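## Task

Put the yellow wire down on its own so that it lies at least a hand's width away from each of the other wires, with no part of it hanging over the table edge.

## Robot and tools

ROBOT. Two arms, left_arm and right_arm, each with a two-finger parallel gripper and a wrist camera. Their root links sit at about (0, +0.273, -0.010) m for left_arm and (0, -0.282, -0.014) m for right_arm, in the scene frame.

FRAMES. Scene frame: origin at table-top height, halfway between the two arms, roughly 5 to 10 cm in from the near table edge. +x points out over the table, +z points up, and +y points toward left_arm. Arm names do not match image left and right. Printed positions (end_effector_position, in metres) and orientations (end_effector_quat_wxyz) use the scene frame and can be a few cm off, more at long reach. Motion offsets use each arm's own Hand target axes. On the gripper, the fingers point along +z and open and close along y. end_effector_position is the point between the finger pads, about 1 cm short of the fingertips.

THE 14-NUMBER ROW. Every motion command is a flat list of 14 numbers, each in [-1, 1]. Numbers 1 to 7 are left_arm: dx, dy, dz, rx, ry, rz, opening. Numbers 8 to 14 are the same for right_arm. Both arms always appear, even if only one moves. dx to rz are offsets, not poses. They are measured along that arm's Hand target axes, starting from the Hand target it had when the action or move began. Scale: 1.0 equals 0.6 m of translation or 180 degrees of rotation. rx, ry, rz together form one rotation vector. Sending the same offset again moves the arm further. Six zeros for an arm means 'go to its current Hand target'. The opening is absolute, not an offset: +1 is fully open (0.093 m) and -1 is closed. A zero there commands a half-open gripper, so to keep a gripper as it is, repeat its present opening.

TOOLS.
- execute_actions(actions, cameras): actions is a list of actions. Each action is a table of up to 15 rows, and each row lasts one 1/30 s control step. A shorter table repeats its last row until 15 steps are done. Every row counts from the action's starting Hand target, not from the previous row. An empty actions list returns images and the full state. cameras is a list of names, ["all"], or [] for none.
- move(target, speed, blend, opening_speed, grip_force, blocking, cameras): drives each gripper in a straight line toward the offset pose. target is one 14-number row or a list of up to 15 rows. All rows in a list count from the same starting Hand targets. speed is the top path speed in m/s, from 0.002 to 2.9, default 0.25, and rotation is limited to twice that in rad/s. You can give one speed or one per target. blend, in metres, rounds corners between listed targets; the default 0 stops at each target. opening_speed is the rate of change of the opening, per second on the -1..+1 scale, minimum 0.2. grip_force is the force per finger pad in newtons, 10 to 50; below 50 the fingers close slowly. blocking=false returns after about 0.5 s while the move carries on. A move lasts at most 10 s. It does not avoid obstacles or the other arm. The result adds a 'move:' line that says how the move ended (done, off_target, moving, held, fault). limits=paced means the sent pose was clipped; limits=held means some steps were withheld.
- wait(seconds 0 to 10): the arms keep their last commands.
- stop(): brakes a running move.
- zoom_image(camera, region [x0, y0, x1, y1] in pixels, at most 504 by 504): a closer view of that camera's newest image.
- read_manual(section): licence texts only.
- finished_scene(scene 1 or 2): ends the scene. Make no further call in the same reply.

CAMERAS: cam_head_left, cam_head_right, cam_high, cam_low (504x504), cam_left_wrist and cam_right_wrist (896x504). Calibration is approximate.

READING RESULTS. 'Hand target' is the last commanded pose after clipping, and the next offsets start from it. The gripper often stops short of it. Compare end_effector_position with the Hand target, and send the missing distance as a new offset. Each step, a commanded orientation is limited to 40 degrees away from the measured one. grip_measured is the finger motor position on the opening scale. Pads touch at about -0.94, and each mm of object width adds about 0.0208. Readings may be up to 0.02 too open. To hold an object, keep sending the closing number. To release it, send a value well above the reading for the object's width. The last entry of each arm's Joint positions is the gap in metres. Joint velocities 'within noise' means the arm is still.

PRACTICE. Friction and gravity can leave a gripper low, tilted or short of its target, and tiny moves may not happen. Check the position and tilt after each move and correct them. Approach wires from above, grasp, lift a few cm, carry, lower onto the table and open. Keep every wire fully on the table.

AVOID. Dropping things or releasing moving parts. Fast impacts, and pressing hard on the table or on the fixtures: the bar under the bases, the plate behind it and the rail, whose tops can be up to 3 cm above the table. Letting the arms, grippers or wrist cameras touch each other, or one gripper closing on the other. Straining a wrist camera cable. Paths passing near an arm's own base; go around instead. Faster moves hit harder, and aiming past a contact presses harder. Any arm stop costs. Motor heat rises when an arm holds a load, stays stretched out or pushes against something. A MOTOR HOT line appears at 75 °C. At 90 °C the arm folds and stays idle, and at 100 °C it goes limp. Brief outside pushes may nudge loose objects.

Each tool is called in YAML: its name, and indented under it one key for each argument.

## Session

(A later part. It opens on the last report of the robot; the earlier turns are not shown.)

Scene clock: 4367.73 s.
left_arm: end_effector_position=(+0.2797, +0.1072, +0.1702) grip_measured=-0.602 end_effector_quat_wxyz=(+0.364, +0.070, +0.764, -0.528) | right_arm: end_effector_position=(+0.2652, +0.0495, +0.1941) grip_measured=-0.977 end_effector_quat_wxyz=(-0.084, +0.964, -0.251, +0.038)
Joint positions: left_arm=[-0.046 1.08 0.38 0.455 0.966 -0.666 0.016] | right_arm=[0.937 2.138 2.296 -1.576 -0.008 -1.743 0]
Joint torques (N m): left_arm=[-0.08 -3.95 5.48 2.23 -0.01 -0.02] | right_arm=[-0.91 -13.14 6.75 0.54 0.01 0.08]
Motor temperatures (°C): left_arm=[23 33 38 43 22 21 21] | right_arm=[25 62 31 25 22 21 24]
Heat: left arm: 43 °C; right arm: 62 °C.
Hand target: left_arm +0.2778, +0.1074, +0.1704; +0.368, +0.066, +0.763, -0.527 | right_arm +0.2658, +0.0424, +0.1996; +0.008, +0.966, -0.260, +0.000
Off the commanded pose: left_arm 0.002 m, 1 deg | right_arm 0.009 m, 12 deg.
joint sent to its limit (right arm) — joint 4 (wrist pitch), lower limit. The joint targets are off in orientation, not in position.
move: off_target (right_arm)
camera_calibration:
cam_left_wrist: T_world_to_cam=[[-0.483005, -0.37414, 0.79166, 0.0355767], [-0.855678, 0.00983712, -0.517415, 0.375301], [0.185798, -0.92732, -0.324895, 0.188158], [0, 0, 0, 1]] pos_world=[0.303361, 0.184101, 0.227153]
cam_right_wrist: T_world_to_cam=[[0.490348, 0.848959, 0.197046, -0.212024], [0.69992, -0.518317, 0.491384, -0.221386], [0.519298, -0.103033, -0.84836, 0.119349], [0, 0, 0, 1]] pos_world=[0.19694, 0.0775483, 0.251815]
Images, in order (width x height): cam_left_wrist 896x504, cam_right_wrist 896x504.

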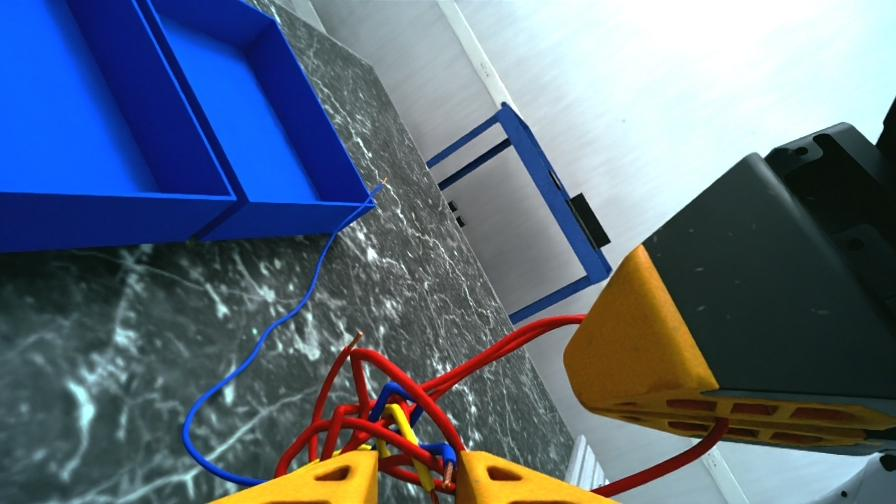

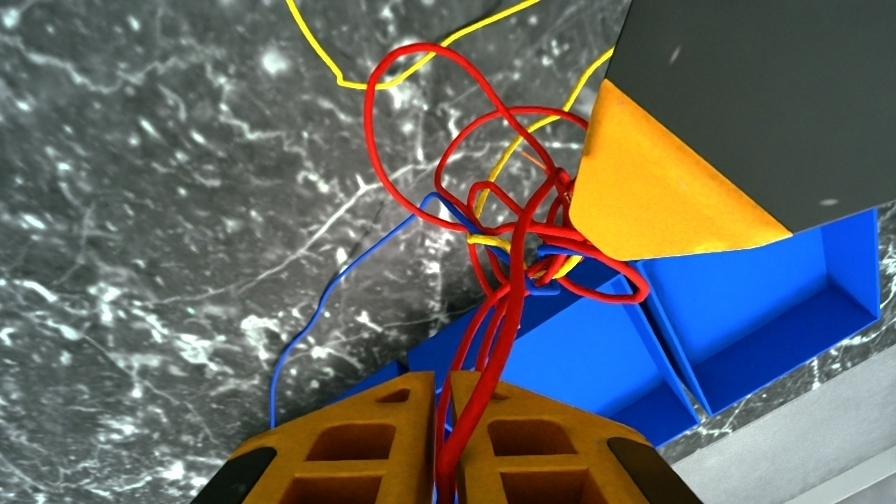

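move:
  target: [0.004,0.0,0.007,0,0,0,-1.0,0,0,0,0,0,0,-1.0]
  speed: 0.06
  opening_speed: 0.5
  cameras: ["cam_left_wrist","cam_right_wrist"]

zoom_image:
  camera: "cam_left_wrist"
  region: [340, 370, 500, 504]

zoom_image:
  camera: "cam_right_wrist"
  region: [520, 130, 700, 290]

Scene clock: 4390.13 s.
left_arm: end_effector_position=(+0.2794, +0.1029, +0.1711) grip_measured=-0.980 end_effector_quat_wxyz=(+0.368, +0.073, +0.762, -0.528) | right_arm: end_effector_position=(+0.2653, +0.0493, +0.1941) grip_measured=-0.977 end_effector_quat_wxyz=(-0.084, +0.964, -0.251, +0.039)
Joint positions: left_arm=[-0.068 1.08 0.374 0.48 0.943 -0.675 0] | right_arm=[0.937 2.138 2.296 -1.577 -0.007 -1.743 0]
Joint torques (N m): left_arm=[-0.13 -3.04 5.45 2.25 0.01 -0.02] | right_arm=[-0.94 -13.11 6.75 0.55 0 0.08]
Motor temperatures (°C): left_arm=[23 33 39 42 22 21 21] | right_arm=[25 62 30 25 22 21 24]
Heat: left arm: 42 °C; right arm: 62 °C.
Hand target: left_arm +0.2782, +0.1031, +0.1682; +0.368, +0.066, +0.763, -0.527 | right_arm +0.2659, +0.0425, +0.1996; +0.008, +0.966, -0.260, +0.000
Off the commanded pose: left_arm 0.003 m, 1 deg | right_arm 0.009 m, 11 deg.
joint sent to its limit (right arm) — joint 4 (wrist pitch), lower limit. The joint targets are off in orientation, not in position.
move: off_target (right_arm)
camera_calibration:
cam_left_wrist: T_world_to_cam=[[-0.492168, -0.373932, 0.786095, 0.0365953], [-0.84948, 0.00906031, -0.527543, 0.375557], [0.190143, -0.927412, -0.322107, 0.182896], [0, 0, 0, 1]] pos_world=[0.302263, 0.179902, 0.228267]
cam_right_wrist: T_world_to_cam=[[0.490378, 0.849062, 0.196529, -0.211804], [0.699535, -0.517969, 0.4923, -0.221567], [0.519789, -0.103934, -0.847949, 0.119122], [0, 0, 0, 1]] pos_world=[0.196939, 0.0774504, 0.251712]
Images, in order (width x height): cam_left_wrist 896x504, cam_right_wrist 896x504.

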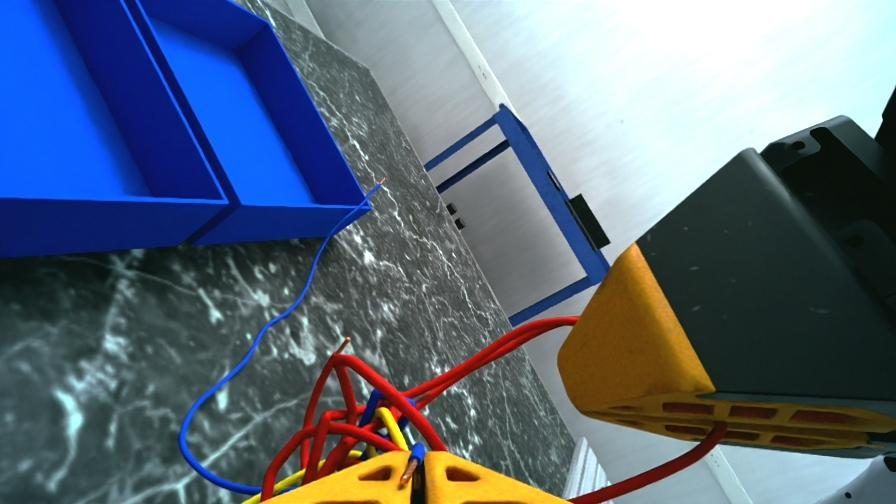

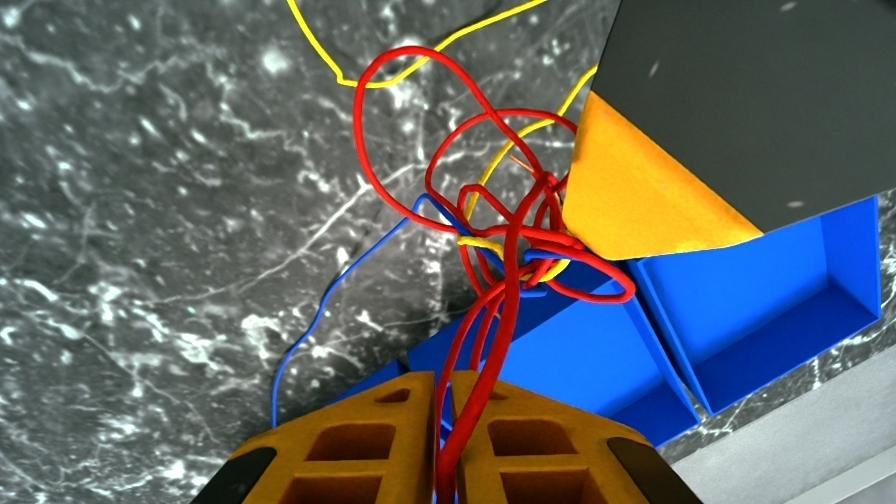

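Scaled by 3.150.

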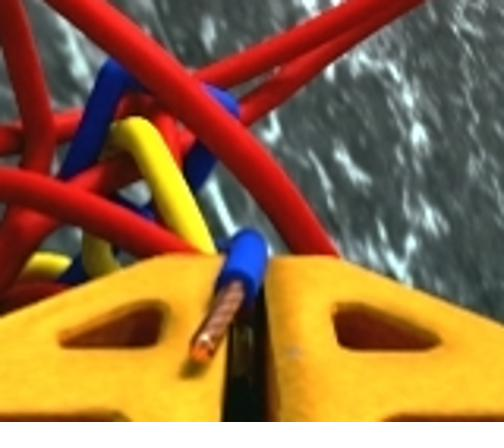

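Scaled by 2.800.

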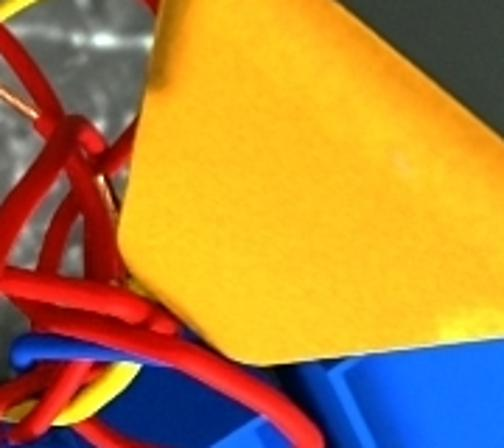

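move:
  target: [0,0.0,-0.05,0,0,0,-1.0,0,0,0,0,0,0,-1.0]
  speed: 0.06
  cameras: ["cam_left_wrist","cam_right_wrist"]

zoom_image:
  camera: "cam_left_wrist"
  region: [340, 370, 500, 504]

zoom_image:
  camera: "cam_right_wrist"
  region: [500, 130, 720, 310]

Scene clock: 4400.63 s.
left_arm: end_effector_position=(+0.2673, +0.1270, +0.1770) grip_measured=-0.980 end_effector_quat_wxyz=(+0.370, +0.065, +0.761, -0.529) | right_arm: end_effector_position=(+0.2653, +0.0493, +0.1941) grip_measured=-0.977 end_effector_quat_wxyz=(-0.084, +0.964, -0.251, +0.039)
Joint positions: left_arm=[0.055 0.977 0.359 0.36 1.053 -0.643 0] | right_arm=[0.937 2.138 2.296 -1.577 -0.007 -1.743 0]
Joint torques (N m): left_arm=[1.18 -3.11 5.81 1.82 0.28 0.3] | right_arm=[-0.92 -13.14 6.74 0.54 0 0.08]
Motor temperatures (°C): left_arm=[23 33 39 42 22 21 22] | right_arm=[25 62 30 25 22 21 24]
Heat: left arm: 42 °C; right arm: 62 °C.
Hand target: left_arm +0.2634, +0.1287, +0.1733; +0.368, +0.066, +0.763, -0.527 | right_arm +0.2659, +0.0425, +0.1996; +0.008, +0.966, -0.260, +0.000
Off the commanded pose: left_arm 0.006 m, 0 deg | right_arm 0.009 m, 11 deg.
joint sent to its limit (right arm) — joint 4 (wrist pitch), lower limit. The joint targets are off in orientation, not in position.
move: off_target (right_arm)
camera_calibration:
cam_left_wrist: T_world_to_cam=[[-0.48326, -0.373491, 0.791811, 0.0316832], [-0.852149, -0.00672307, -0.523256, 0.370107], [0.200755, -0.92761, -0.315021, 0.20536], [0, 0, 0, 1]] pos_world=[0.28947, 0.204816, 0.233267]
cam_right_wrist: T_world_to_cam=[[0.490378, 0.849062, 0.196529, -0.211804], [0.699535, -0.517969, 0.4923, -0.221567], [0.519789, -0.103934, -0.847949, 0.119122], [0, 0, 0, 1]] pos_world=[0.196939, 0.0774504, 0.251712]
Images, in order (width x height): cam_left_wrist 896x504, cam_right_wrist 896x504.

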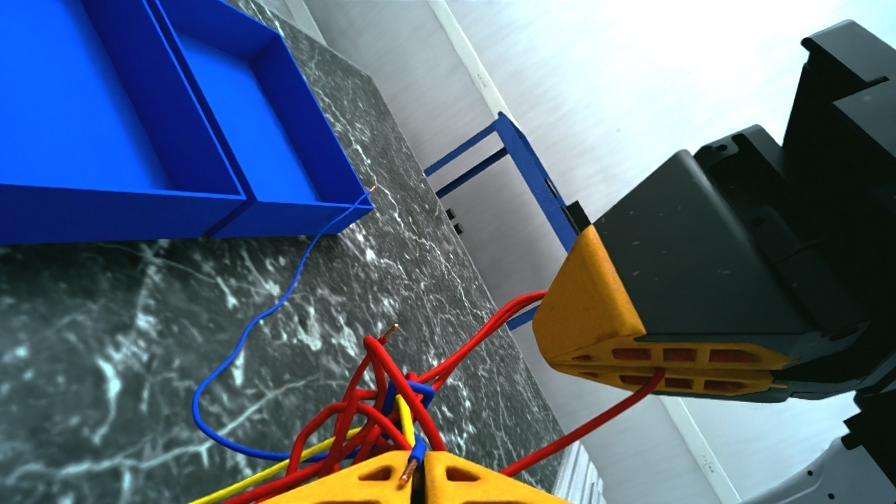

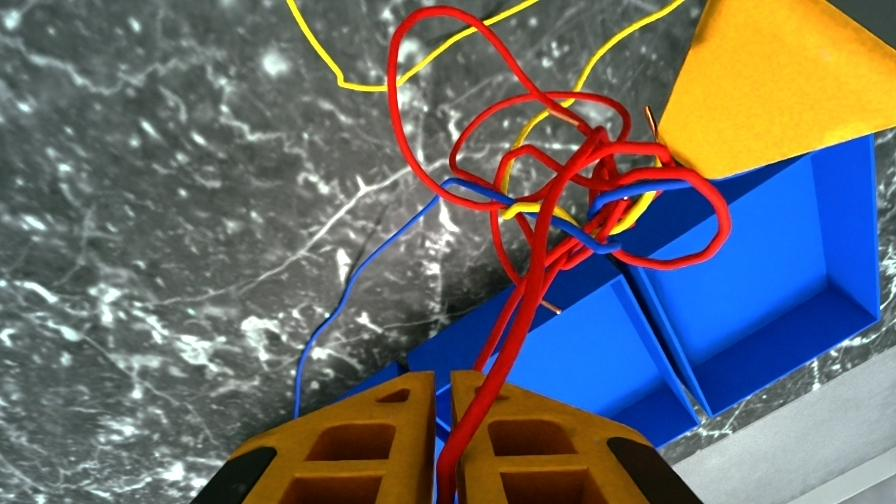

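Scaled by 3.150.

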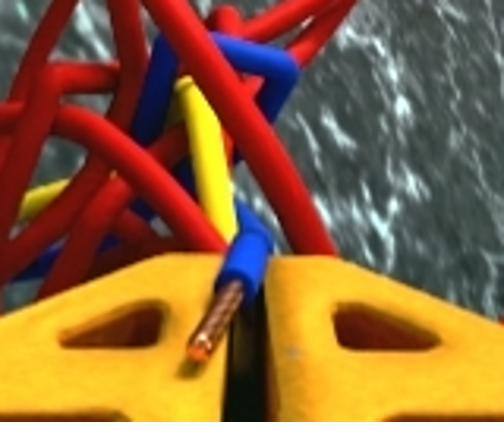

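Scaled by 2.291.

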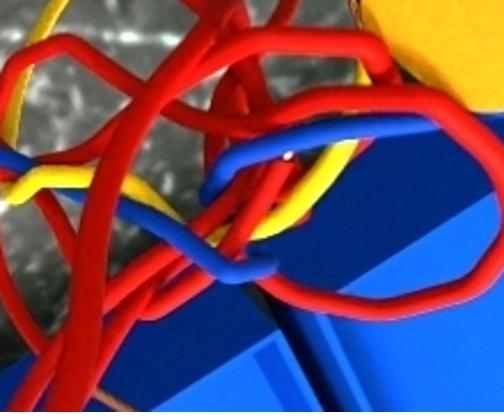

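move:
  target: [0,0.0,-0.11,0,0,0,-1.0,0,0,0,0,0,0,-1.0]
  speed: 0.07
  cameras: ["cam_left_wrist","cam_right_wrist"]

zoom_image:
  camera: "cam_right_wrist"
  region: [500, 60, 800, 310]

zoom_image:
  camera: "cam_left_wrist"
  region: [320, 300, 560, 504]

Scene clock: 4427.20 s.
left_arm: end_effector_position=(+0.2282, +0.1819, +0.1800) grip_measured=-0.980 end_effector_quat_wxyz=(+0.364, +0.063, +0.763, -0.530) | right_arm: end_effector_position=(+0.2625, +0.0538, +0.1945) grip_measured=-0.977 end_effector_quat_wxyz=(-0.093, +0.964, -0.249, +0.027)
Joint positions: left_arm=[0.434 0.891 0.482 -0.433 1.394 -0.046 0] | right_arm=[0.937 2.138 2.296 -1.57 -0.036 -1.743 0]
Joint torques (N m): left_arm=[1.35 -0.47 8.44 1.22 0.56 0.31] | right_arm=[-1.02 -13.16 6.79 0.49 0.21 0.1]
Motor temperatures (°C): left_arm=[23 32 38 42 22 21 22] | right_arm=[25 62 30 25 22 21 24]
Heat: left arm: 42 °C; right arm: 62 °C.
Hand target: left_arm +0.2308, +0.1849, +0.1849; +0.368, +0.066, +0.763, -0.527 | right_arm +0.2658, +0.0426, +0.1996; +0.008, +0.966, -0.260, +0.000
Off the commanded pose: left_arm 0.006 m, 1 deg | right_arm 0.013 m, 12 deg.
joint sent to its limit (right arm) — joint 4 (wrist pitch), lower limit. The joint targets are off in orientation, not in position.
move: off_target (right_arm)
camera_calibration:
cam_left_wrist: T_world_to_cam=[[-0.475013, -0.370073, 0.798379, 0.027134], [-0.85857, -0.00400194, -0.51268, 0.337823], [0.192924, -0.928994, -0.315833, 0.267297], [0, 0, 0, 1]] pos_world=[0.251366, 0.259711, 0.235953]
cam_right_wrist: T_world_to_cam=[[0.488977, 0.847187, 0.207786, -0.21599], [0.710612, -0.525026, 0.468379, -0.215472], [0.505898, -0.081371, -0.858747, 0.125849], [0, 0, 0, 1]] pos_world=[0.195064, 0.0800957, 0.253875]
Images, in order (width x height): cam_left_wrist 896x504, cam_right_wrist 896x504.

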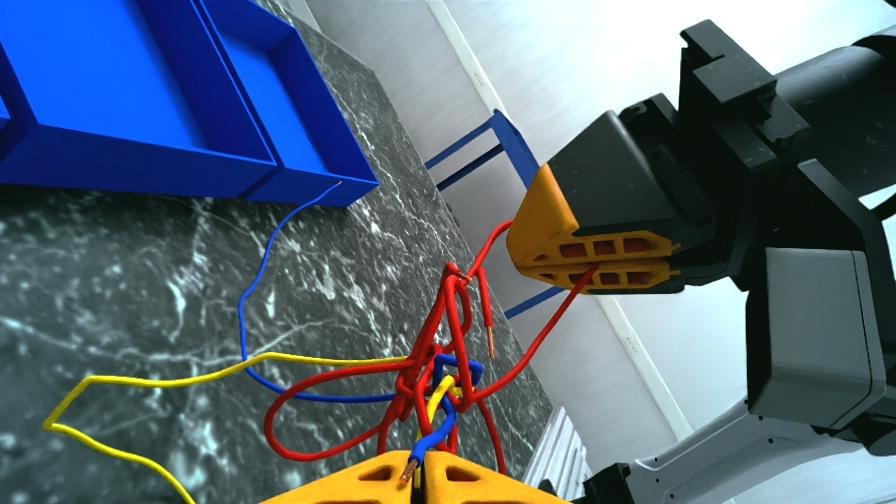

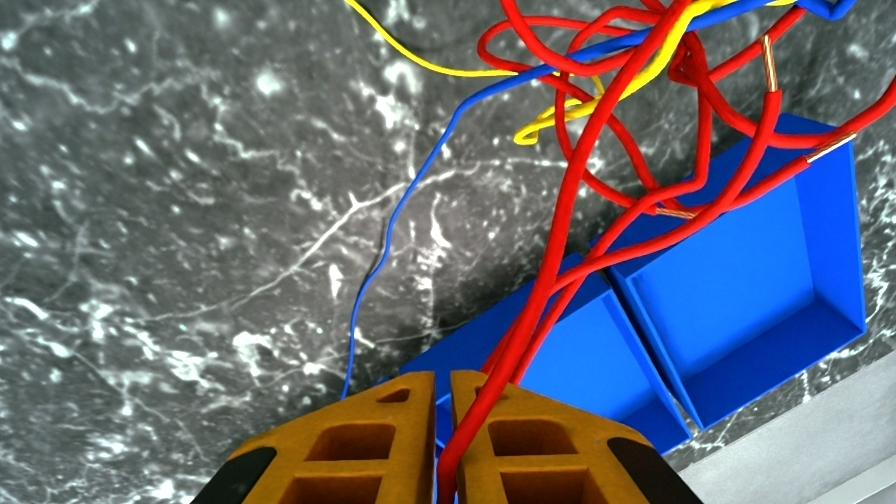

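Scaled by 1.680.

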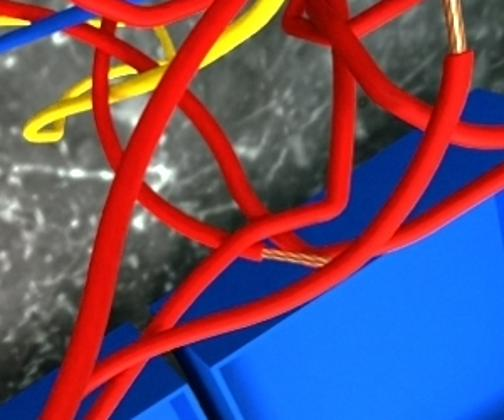

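Scaled by 2.100.

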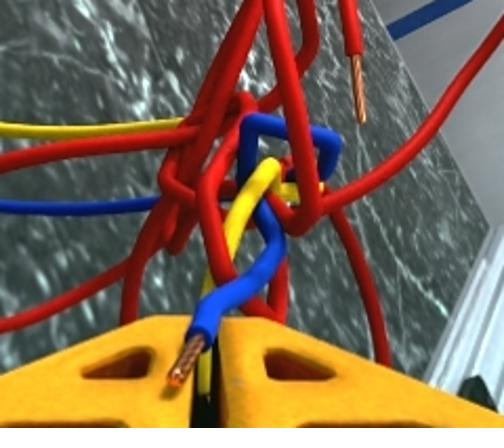

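move:
  target: [-0.1125,0.103,-0.1343,-0.1753,-0.2099,-0.0481,-1.0,0,0,0,0,0,0,-1.0]
  speed: 0.1
  cameras: ["cam_left_wrist","cam_right_wrist","cam_high"]

zoom_image:
  camera: "cam_left_wrist"
  region: [400, 200, 896, 504]

zoom_image:
  camera: "cam_high"
  region: [290, 60, 490, 210]

Scene clock: 4457.97 s.
left_arm: end_effector_position=(+0.2700, +0.2983, +0.1989) grip_measured=-0.981 end_effector_quat_wxyz=(+0.556, -0.253, +0.722, -0.324) | right_arm: end_effector_position=(+0.2655, +0.0507, +0.1944) grip_measured=-0.977 end_effector_quat_wxyz=(-0.087, +0.963, -0.250, +0.038)
Joint positions: left_arm=[0.597 0.546 0.316 0.037 0.75 -0.76 0] | right_arm=[0.937 2.138 2.296 -1.571 -0.01 -1.743 0]
Joint torques (N m): left_arm=[-0.1 -0.36 6.05 2.39 -0.07 -0.02] | right_arm=[-0.94 -13.12 6.76 0.5 0.02 0.08]
Motor temperatures (°C): left_arm=[23 32 40 41 22 21 22] | right_arm=[25 62 30 25 22 21 24]
Heat: left arm: 41 °C; right arm: 62 °C.
Hand target: left_arm +0.2699, +0.3000, +0.1948; +0.557, -0.263, +0.720, -0.322 | right_arm +0.2658, +0.0425, +0.1996; +0.008, +0.966, -0.260, +0.000
Off the commanded pose: left_arm 0.004 m, 1 deg | right_arm 0.010 m, 12 deg.
joint sent to its limit (right arm) — joint 4 (wrist pitch), lower limit. The joint targets are off in orientation, not in position.
move: off_target (right_arm)
camera_calibration:
cam_left_wrist: T_world_to_cam=[[-0.0343225, -0.6179, 0.785507, 0.0325206], [-0.556709, -0.640918, -0.528488, 0.495525], [0.829998, -0.455438, -0.321993, 0.0612896], [0, 0, 0, 1]] pos_world=[0.226109, 0.365599, 0.256068]
cam_right_wrist: T_world_to_cam=[[0.489656, 0.848165, 0.202123, -0.213996], [0.699364, -0.520492, 0.489875, -0.220502], [0.520698, -0.0985123, -0.848038, 0.1188], [0, 0, 0, 1]] pos_world=[0.197136, 0.0784378, 0.252019]
Images, in order (width x height): cam_high 504x504, cam_left_wrist 896x504, cam_right_wrist 896x504.

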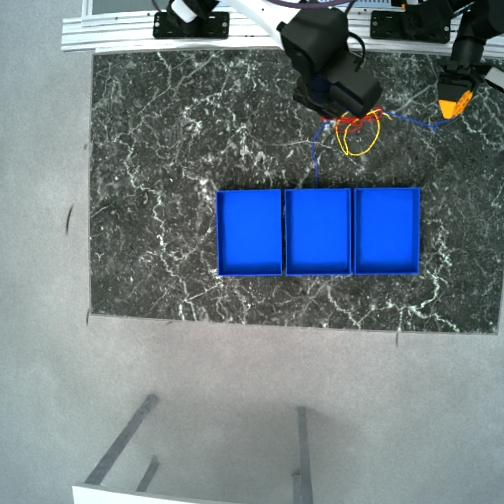

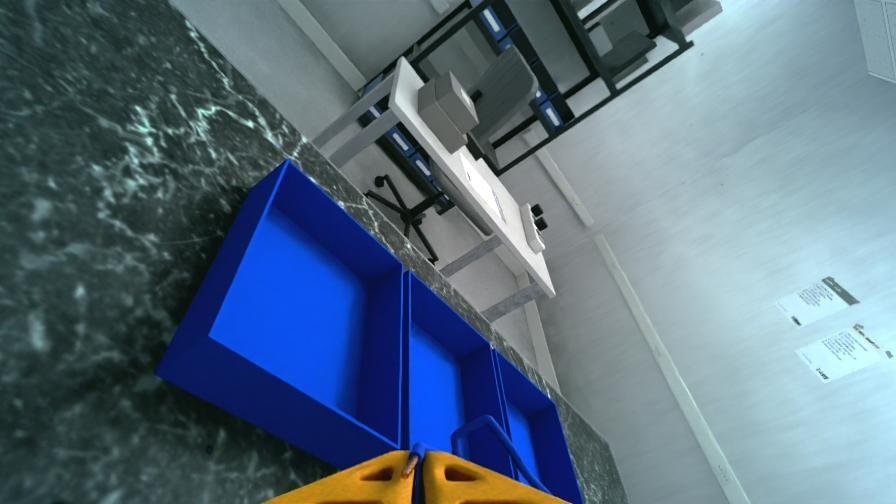

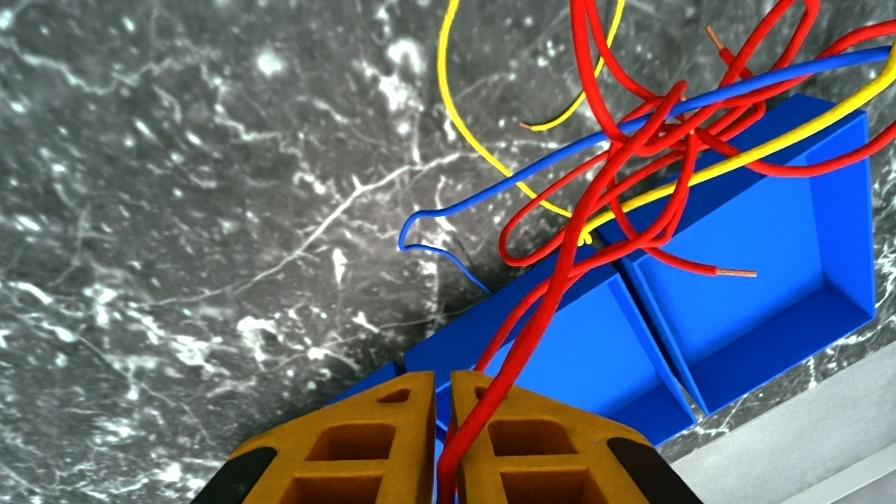

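Scaled by 1.016.

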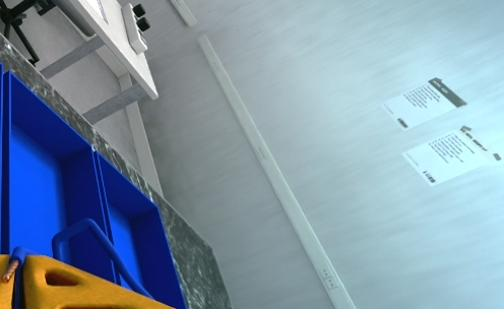

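Scaled by 2.520.

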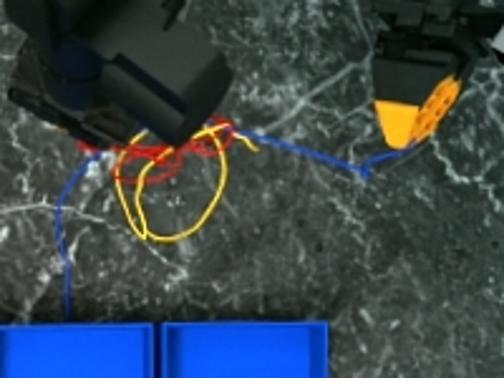

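zoom_image:
  camera: "cam_right_wrist"
  region: [480, 60, 760, 300]

zoom_image:
  camera: "cam_right_wrist"
  region: [600, 0, 896, 200]

Scaled by 1.800.

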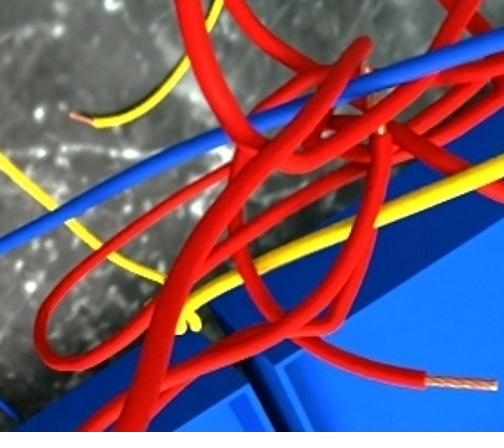

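Scaled by 1.703.

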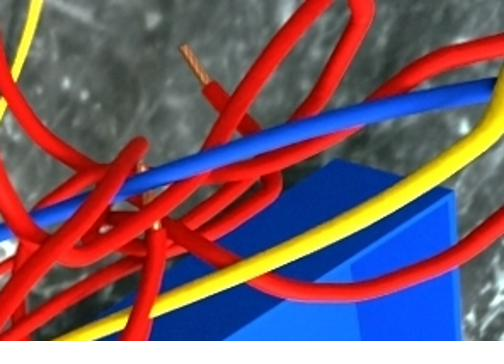

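move:
  target:
    - [0.1371,0.1639,0.038,0,0,0,-1.0,0,0,0,0,0,0,-1.0]
    - [0.1371,0.1639,0.038,0,0,0,-0.5,0,0,0,0,0,0,-1.0]
    - [0.12,0.15,-0.062,0,0,0,-0.5,0,0,0,0,0,0,-1.0]
    - [0.0964,-0.1408,0.0211,0.0372,0.3315,0.3687,-0.5,0,0,0,0,0,0,-1.0]
  speed: [0.2,0.2,0.2,0.35]
  blend: [0,0,0.03,0]
  cameras: ["cam_left_wrist","cam_right_wrist","cam_high"]

zoom_image:
  camera: "cam_left_wrist"
  region: [200, 100, 704, 504]

zoom_image:
  camera: "cam_high"
  region: [290, 60, 490, 210]

Scene clock: 4543.20 s.
left_arm: end_effector_position=(+0.2691, +0.1987, +0.2179) grip_measured=-0.502 end_effector_quat_wxyz=(+0.245, +0.362, +0.893, -0.106) | right_arm: end_effector_position=(+0.2653, +0.0499, +0.1942) grip_measured=-0.977 end_effector_quat_wxyz=(-0.085, +0.964, -0.250, +0.038)
Joint positions: left_arm=[0.028 1.222 1.321 -1.239 0.404 0.676 0.021] | right_arm=[0.937 2.138 2.296 -1.575 -0.008 -1.743 0]
Joint torques (N m): left_arm=[-0.05 -2.3 8.12 1.1 0.13 0.23] | right_arm=[-0.92 -13.12 6.75 0.53 0.01 0.08]
Motor temperatures (°C): left_arm=[23 31 38 45 22 21 22] | right_arm=[25 62 30 25 22 21 24]
Heat: left arm: 45 °C; right arm: 62 °C.
Hand target: left_arm +0.2698, +0.2000, +0.2199; +0.239, +0.369, +0.893, -0.099 | right_arm +0.2658, +0.0425, +0.1996; +0.008, +0.966, -0.260, +0.000
Off the commanded pose: left_arm 0.002 m, 1 deg | right_arm 0.009 m, 12 deg.
joint sent to its limit (right arm) — joint 4 (wrist pitch), lower limit. The joint targets are off in orientation, not in position.
move: off_target (right_arm); target 2's new opening was sent with left_arm's hand 0.006 m and 9 deg from that target
camera_calibration:
cam_left_wrist: T_world_to_cam=[[-0.689015, -0.720205, 0.0810204, 0.306052], [-0.718787, 0.664757, -0.203576, 0.154663], [0.0927573, -0.198503, -0.975701, 0.312558], [0, 0, 0, 1]] pos_world=[0.293052, 0.17965, 0.311652]
cam_right_wrist: T_world_to_cam=[[0.49013, 0.848727, 0.198581, -0.212601], [0.699496, -0.518916, 0.491357, -0.221093], [0.520075, -0.101922, -0.848017, 0.119055], [0, 0, 0, 1]] pos_world=[0.196938, 0.0778457, 0.251815]
Images, in order (width x height): cam_high 504x504, cam_left_wrist 896x504, cam_right_wrist 896x504.

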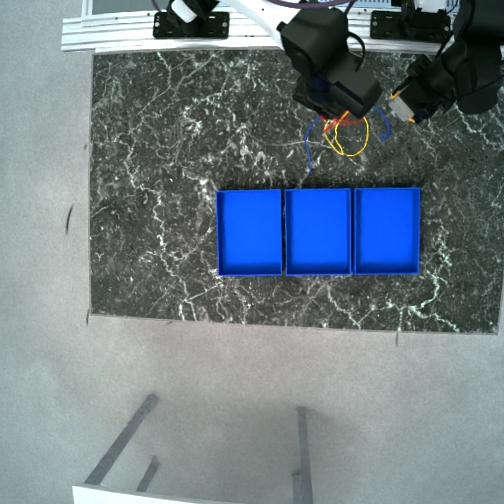

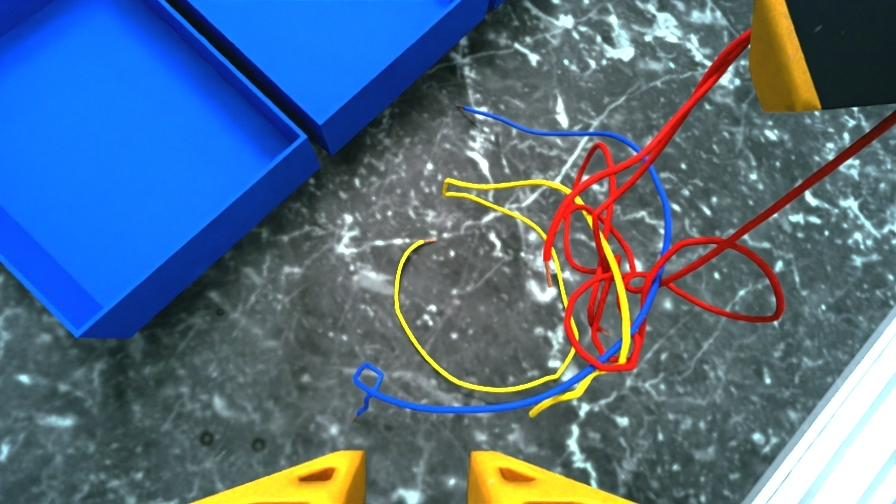

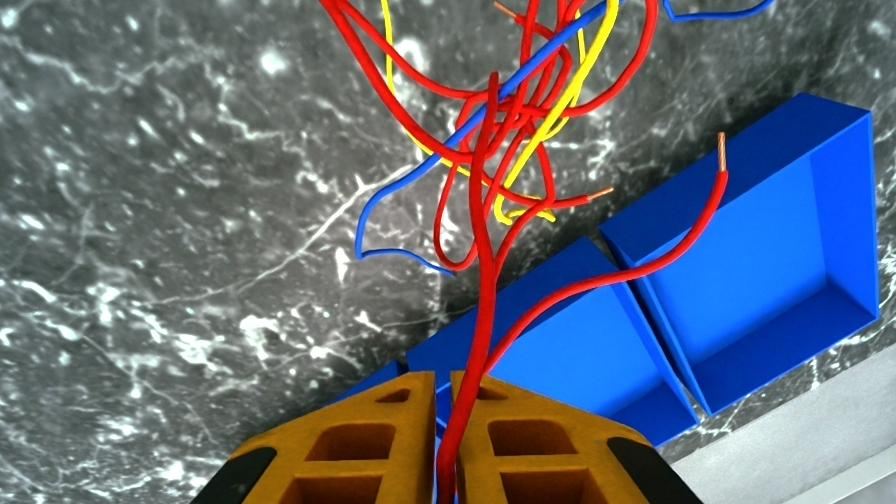

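Scaled by 1.000.

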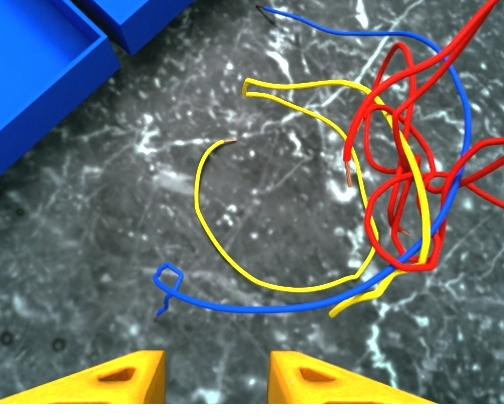

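Scaled by 2.520.

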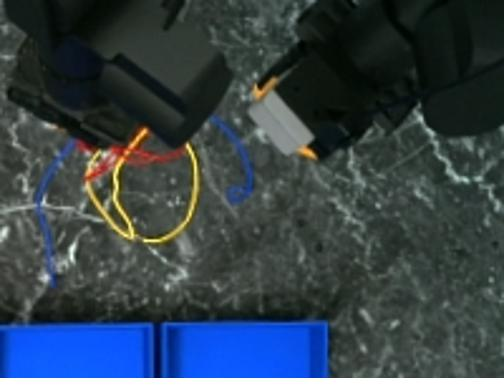

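zoom_image:
  camera: "cam_left_wrist"
  region: [510, 130, 690, 290]

zoom_image:
  camera: "cam_left_wrist"
  region: [510, 270, 690, 430]

Scaled by 2.800.

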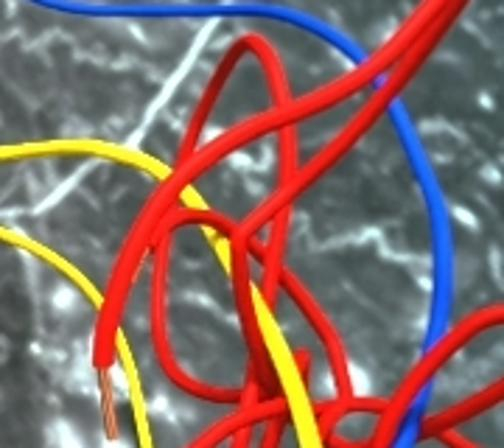

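Scaled by 2.800.

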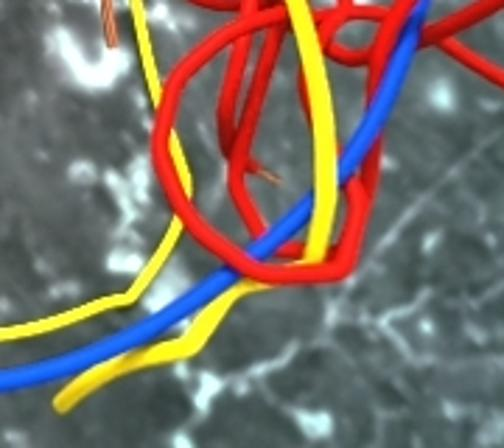

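move:
  target: [0.0724,0.0021,0.2661,-0.0434,0.1622,-0.1619,-0.5,0,0,0,0,0,0,-1.0]
  speed: 0.2
  cameras: ["cam_left_wrist"]

zoom_image:
  camera: "cam_left_wrist"
  region: [250, 200, 650, 504]

Scene clock: 4712.67 s.
left_arm: end_effector_position=(+0.2943, +0.1714, +0.0600) grip_measured=-0.502 end_effector_quat_wxyz=(-0.003, +0.137, +0.991, -0.008) | right_arm: end_effector_position=(+0.2653, +0.0498, +0.1942) grip_measured=-0.977 end_effector_quat_wxyz=(-0.085, +0.964, -0.251, +0.039)
Joint positions: left_arm=[-0.276 1.701 1.254 -1.093 0.039 -0.033 0.021] | right_arm=[0.937 2.138 2.296 -1.575 -0.008 -1.743 0]
Joint torques (N m): left_arm=[0.03 -5.53 7.45 0.52 -0.11 -0.09] | right_arm=[-0.92 -13.14 6.74 0.53 0 0.08]
Motor temperatures (°C): left_arm=[23 31 43 37 22 21 21] | right_arm=[25 61 30 25 22 21 24]
Heat: left arm: 43 °C; right arm: 61 °C.
Hand target: left_arm +0.3006, +0.1710, +0.0599; +0.001, +0.132, +0.991, +0.000 | right_arm +0.2658, +0.0425, +0.1996; +0.008, +0.966, -0.260, +0.000
Off the commanded pose: left_arm 0.006 m, 1 deg | right_arm 0.009 m, 12 deg.
joint sent to its limit (right arm) — joint 4 (wrist pitch), lower limit. The joint targets are off in orientation, not in position.
move: off_target (right_arm)
camera_calibration:
cam_left_wrist: T_world_to_cam=[[-0.227466, -0.971356, 0.0687545, 0.224413], [-0.912613, 0.237275, 0.332923, 0.256838], [-0.339701, 0.0129826, -0.940444, 0.239704], [0, 0, 0, 1]] pos_world=[0.366868, 0.153932, 0.124491]
Images, in order (width x height): cam_left_wrist 896x504.

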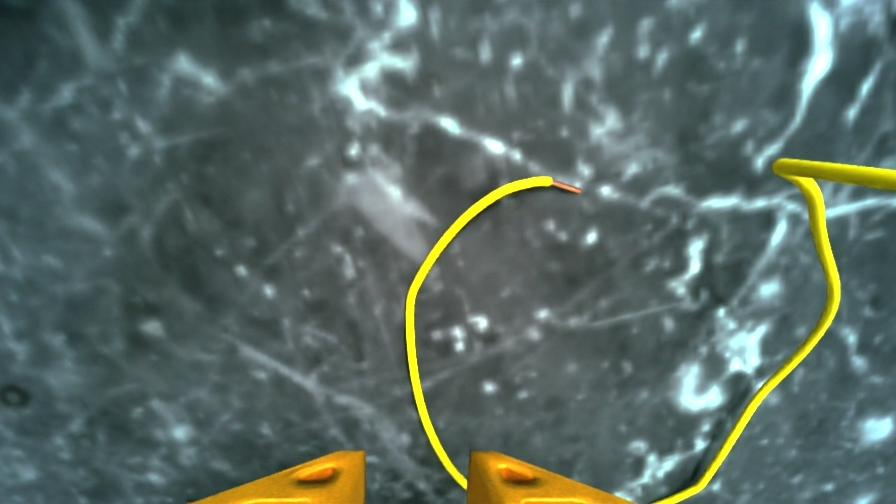

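Scaled by 1.260.

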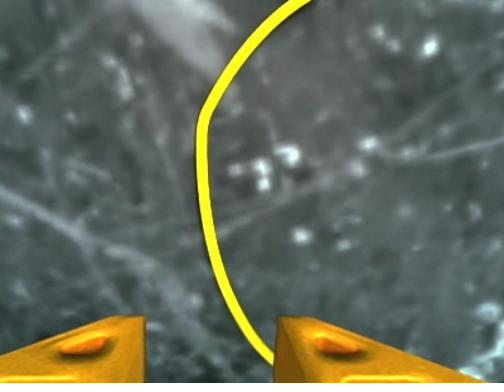

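move:
  target:
    - [0,0.002,0.0945,0,0,0,-0.5,0,0,0,0,0,0,-1.0]
    - [0,0.002,0.0945,0,0,0,-1.0,0,0,0,0,0,0,-1.0]
    - [0,0.002,0.04,0,0,0,-1.0,0,0,0,0,0,0,-1.0]
  speed: [0.1,0.1,0.1]
  cameras: ["cam_left_wrist"]

Scene clock: 4726.20 s.
left_arm: end_effector_position=(+0.2981, +0.1732, +0.0257) grip_measured=-0.978 end_effector_quat_wxyz=(-0.009, +0.136, +0.991, +0.001) | right_arm: end_effector_position=(+0.2653, +0.0498, +0.1942) grip_measured=-0.977 end_effector_quat_wxyz=(-0.085, +0.964, -0.251, +0.039)
Joint positions: left_arm=[-0.277 1.764 1.188 -0.978 0.024 -0.036 0] | right_arm=[0.937 2.138 2.296 -1.575 -0.008 -1.743 0]
Joint torques (N m): left_arm=[0.35 -8.7 7.09 0.25 0.03 -0.05] | right_arm=[-0.94 -13.15 6.75 0.53 0 0.08]
Motor temperatures (°C): left_arm=[23 32 43 36 22 21 21] | right_arm=[25 61 30 25 22 21 24]
Heat: left arm: 43 °C; right arm: 61 °C.
Hand target: left_arm +0.3010, +0.1721, +0.0359; +0.001, +0.132, +0.991, +0.000 | right_arm +0.2658, +0.0426, +0.1996; +0.008, +0.966, -0.260, +0.000
Off the commanded pose: left_arm 0.011 m, 1 deg | right_arm 0.009 m, 12 deg.
joint sent to its limit (right arm) — joint 4 (wrist pitch), lower limit. The joint targets are off in orientation, not in position.
move: off_target (left_arm, right_arm); target 2's new opening was sent with left_arm's hand 0.013 m and 1 deg from that target
camera_calibration:
cam_left_wrist: T_world_to_cam=[[-0.224872, -0.972934, 0.0532241, 0.229303], [-0.910153, 0.229239, 0.345067, 0.271649], [-0.347928, 0.0291538, -0.937068, 0.208236], [0, 0, 0, 1]] pos_world=[0.371258, 0.154753, 0.08919]
Images, in order (width x height): cam_left_wrist 896x504.

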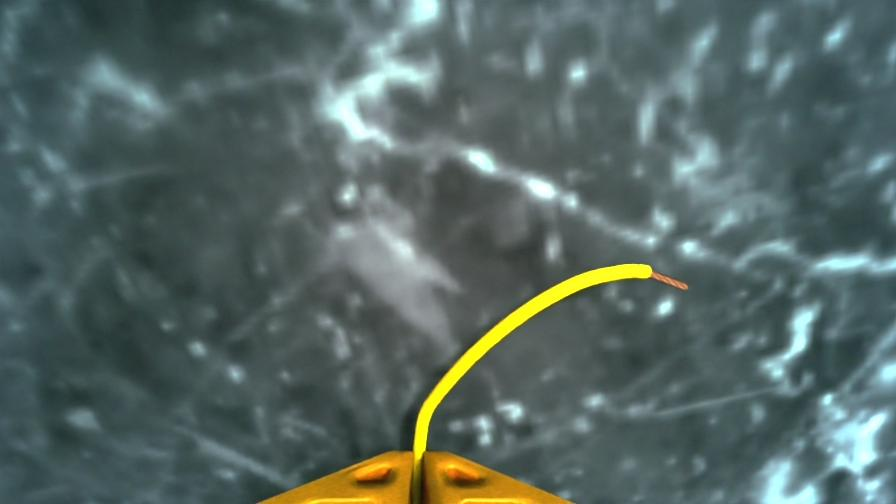

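move:
  target: [0.1581,0.3852,-0.0735,0,0,-0.2222,-1.0,0.1743,0.1543,0.0243,0,0,0.139,-1.0]
  speed: 0.15
  cameras: ["cam_left_wrist","cam_right_wrist","cam_high"]

zoom_image:
  camera: "cam_high"
  region: [270, 40, 490, 210]

Scene clock: 4758.40 s.
left_arm: end_effector_position=(+0.2675, +0.4167, +0.0803) grip_measured=-0.978 end_effector_quat_wxyz=(+0.006, -0.219, +0.976, +0.001) | right_arm: end_effector_position=(+0.3130, -0.0824, +0.1732) grip_measured=-0.977 end_effector_quat_wxyz=(-0.020, +0.890, -0.456, +0.010)
Joint positions: left_arm=[0.559 1.682 1.28 -1.151 0.042 0.084 0] | right_arm=[0.616 2.005 2.022 -1.578 -0.001 -1.627 0]
Joint torques (N m): left_arm=[0.99 -4.96 7.68 0.35 0.07 0.22] | right_arm=[-0.72 -14.2 6.79 0.25 0.08 0.1]
Motor temperatures (°C): left_arm=[23 39 43 34 22 21 22] | right_arm=[25 62 30 25 22 21 24]
Heat: left arm: 43 °C; right arm: 62 °C.
Hand target: left_arm +0.2696, +0.4200, +0.0797; +0.001, -0.215, +0.977, -0.001 | right_arm +0.3097, -0.0903, +0.1870; +0.008, +0.886, -0.463, +0.002
Off the commanded pose: left_arm 0.004 m, 1 deg | right_arm 0.016 m, 3 deg.
joint sent to its limit (right arm) — joint 4 (wrist pitch), lower limit. The joint targets are off in orientation, not in position.
move: off_target (right_arm)
camera_calibration:
cam_left_wrist: T_world_to_cam=[[0.466716, -0.882766, 0.0538473, 0.233841], [-0.846071, -0.427926, 0.317873, 0.428036], [-0.257565, -0.193915, -0.946603, 0.311176], [0, 0, 0, 1]] pos_world=[0.333159, 0.449936, 0.145907]
cam_right_wrist: T_world_to_cam=[[0.82039, 0.568696, 0.0595404, -0.221881], [0.478228, -0.739484, 0.473774, -0.258753], [0.313462, -0.360205, -0.878632, 0.111663], [0, 0, 0, 1]] pos_world=[0.27077, -0.0249386, 0.233912]
Images, in order (width x height): cam_high 504x504, cam_left_wrist 896x504, cam_right_wrist 896x504.

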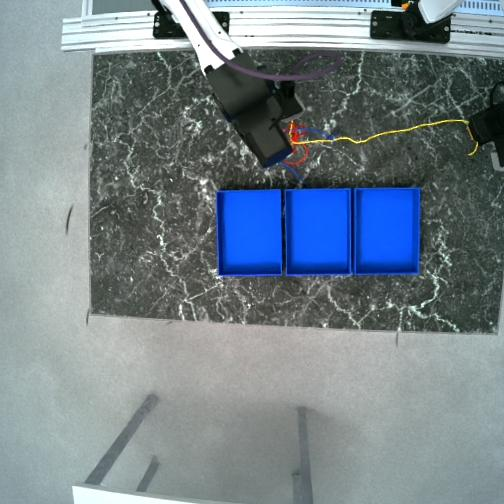

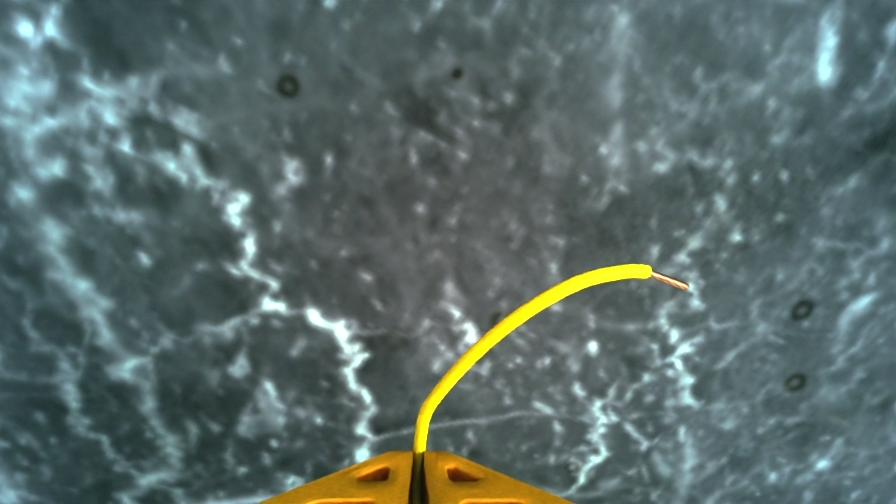

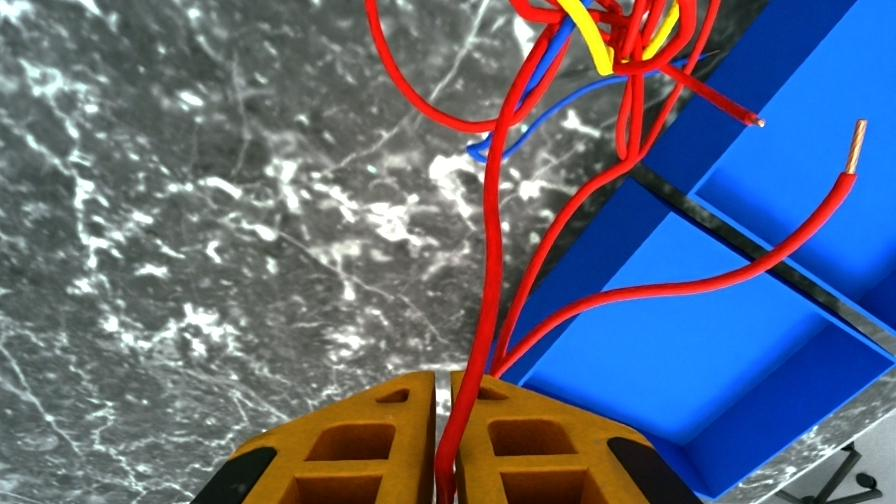

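Scaled by 2.291.

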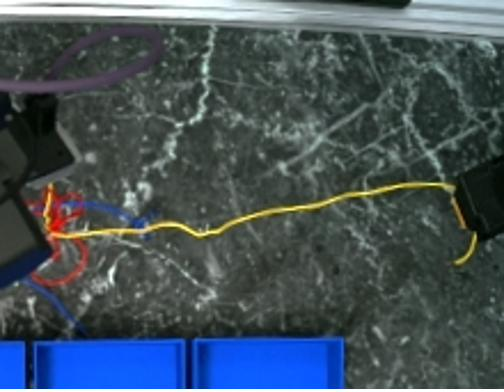

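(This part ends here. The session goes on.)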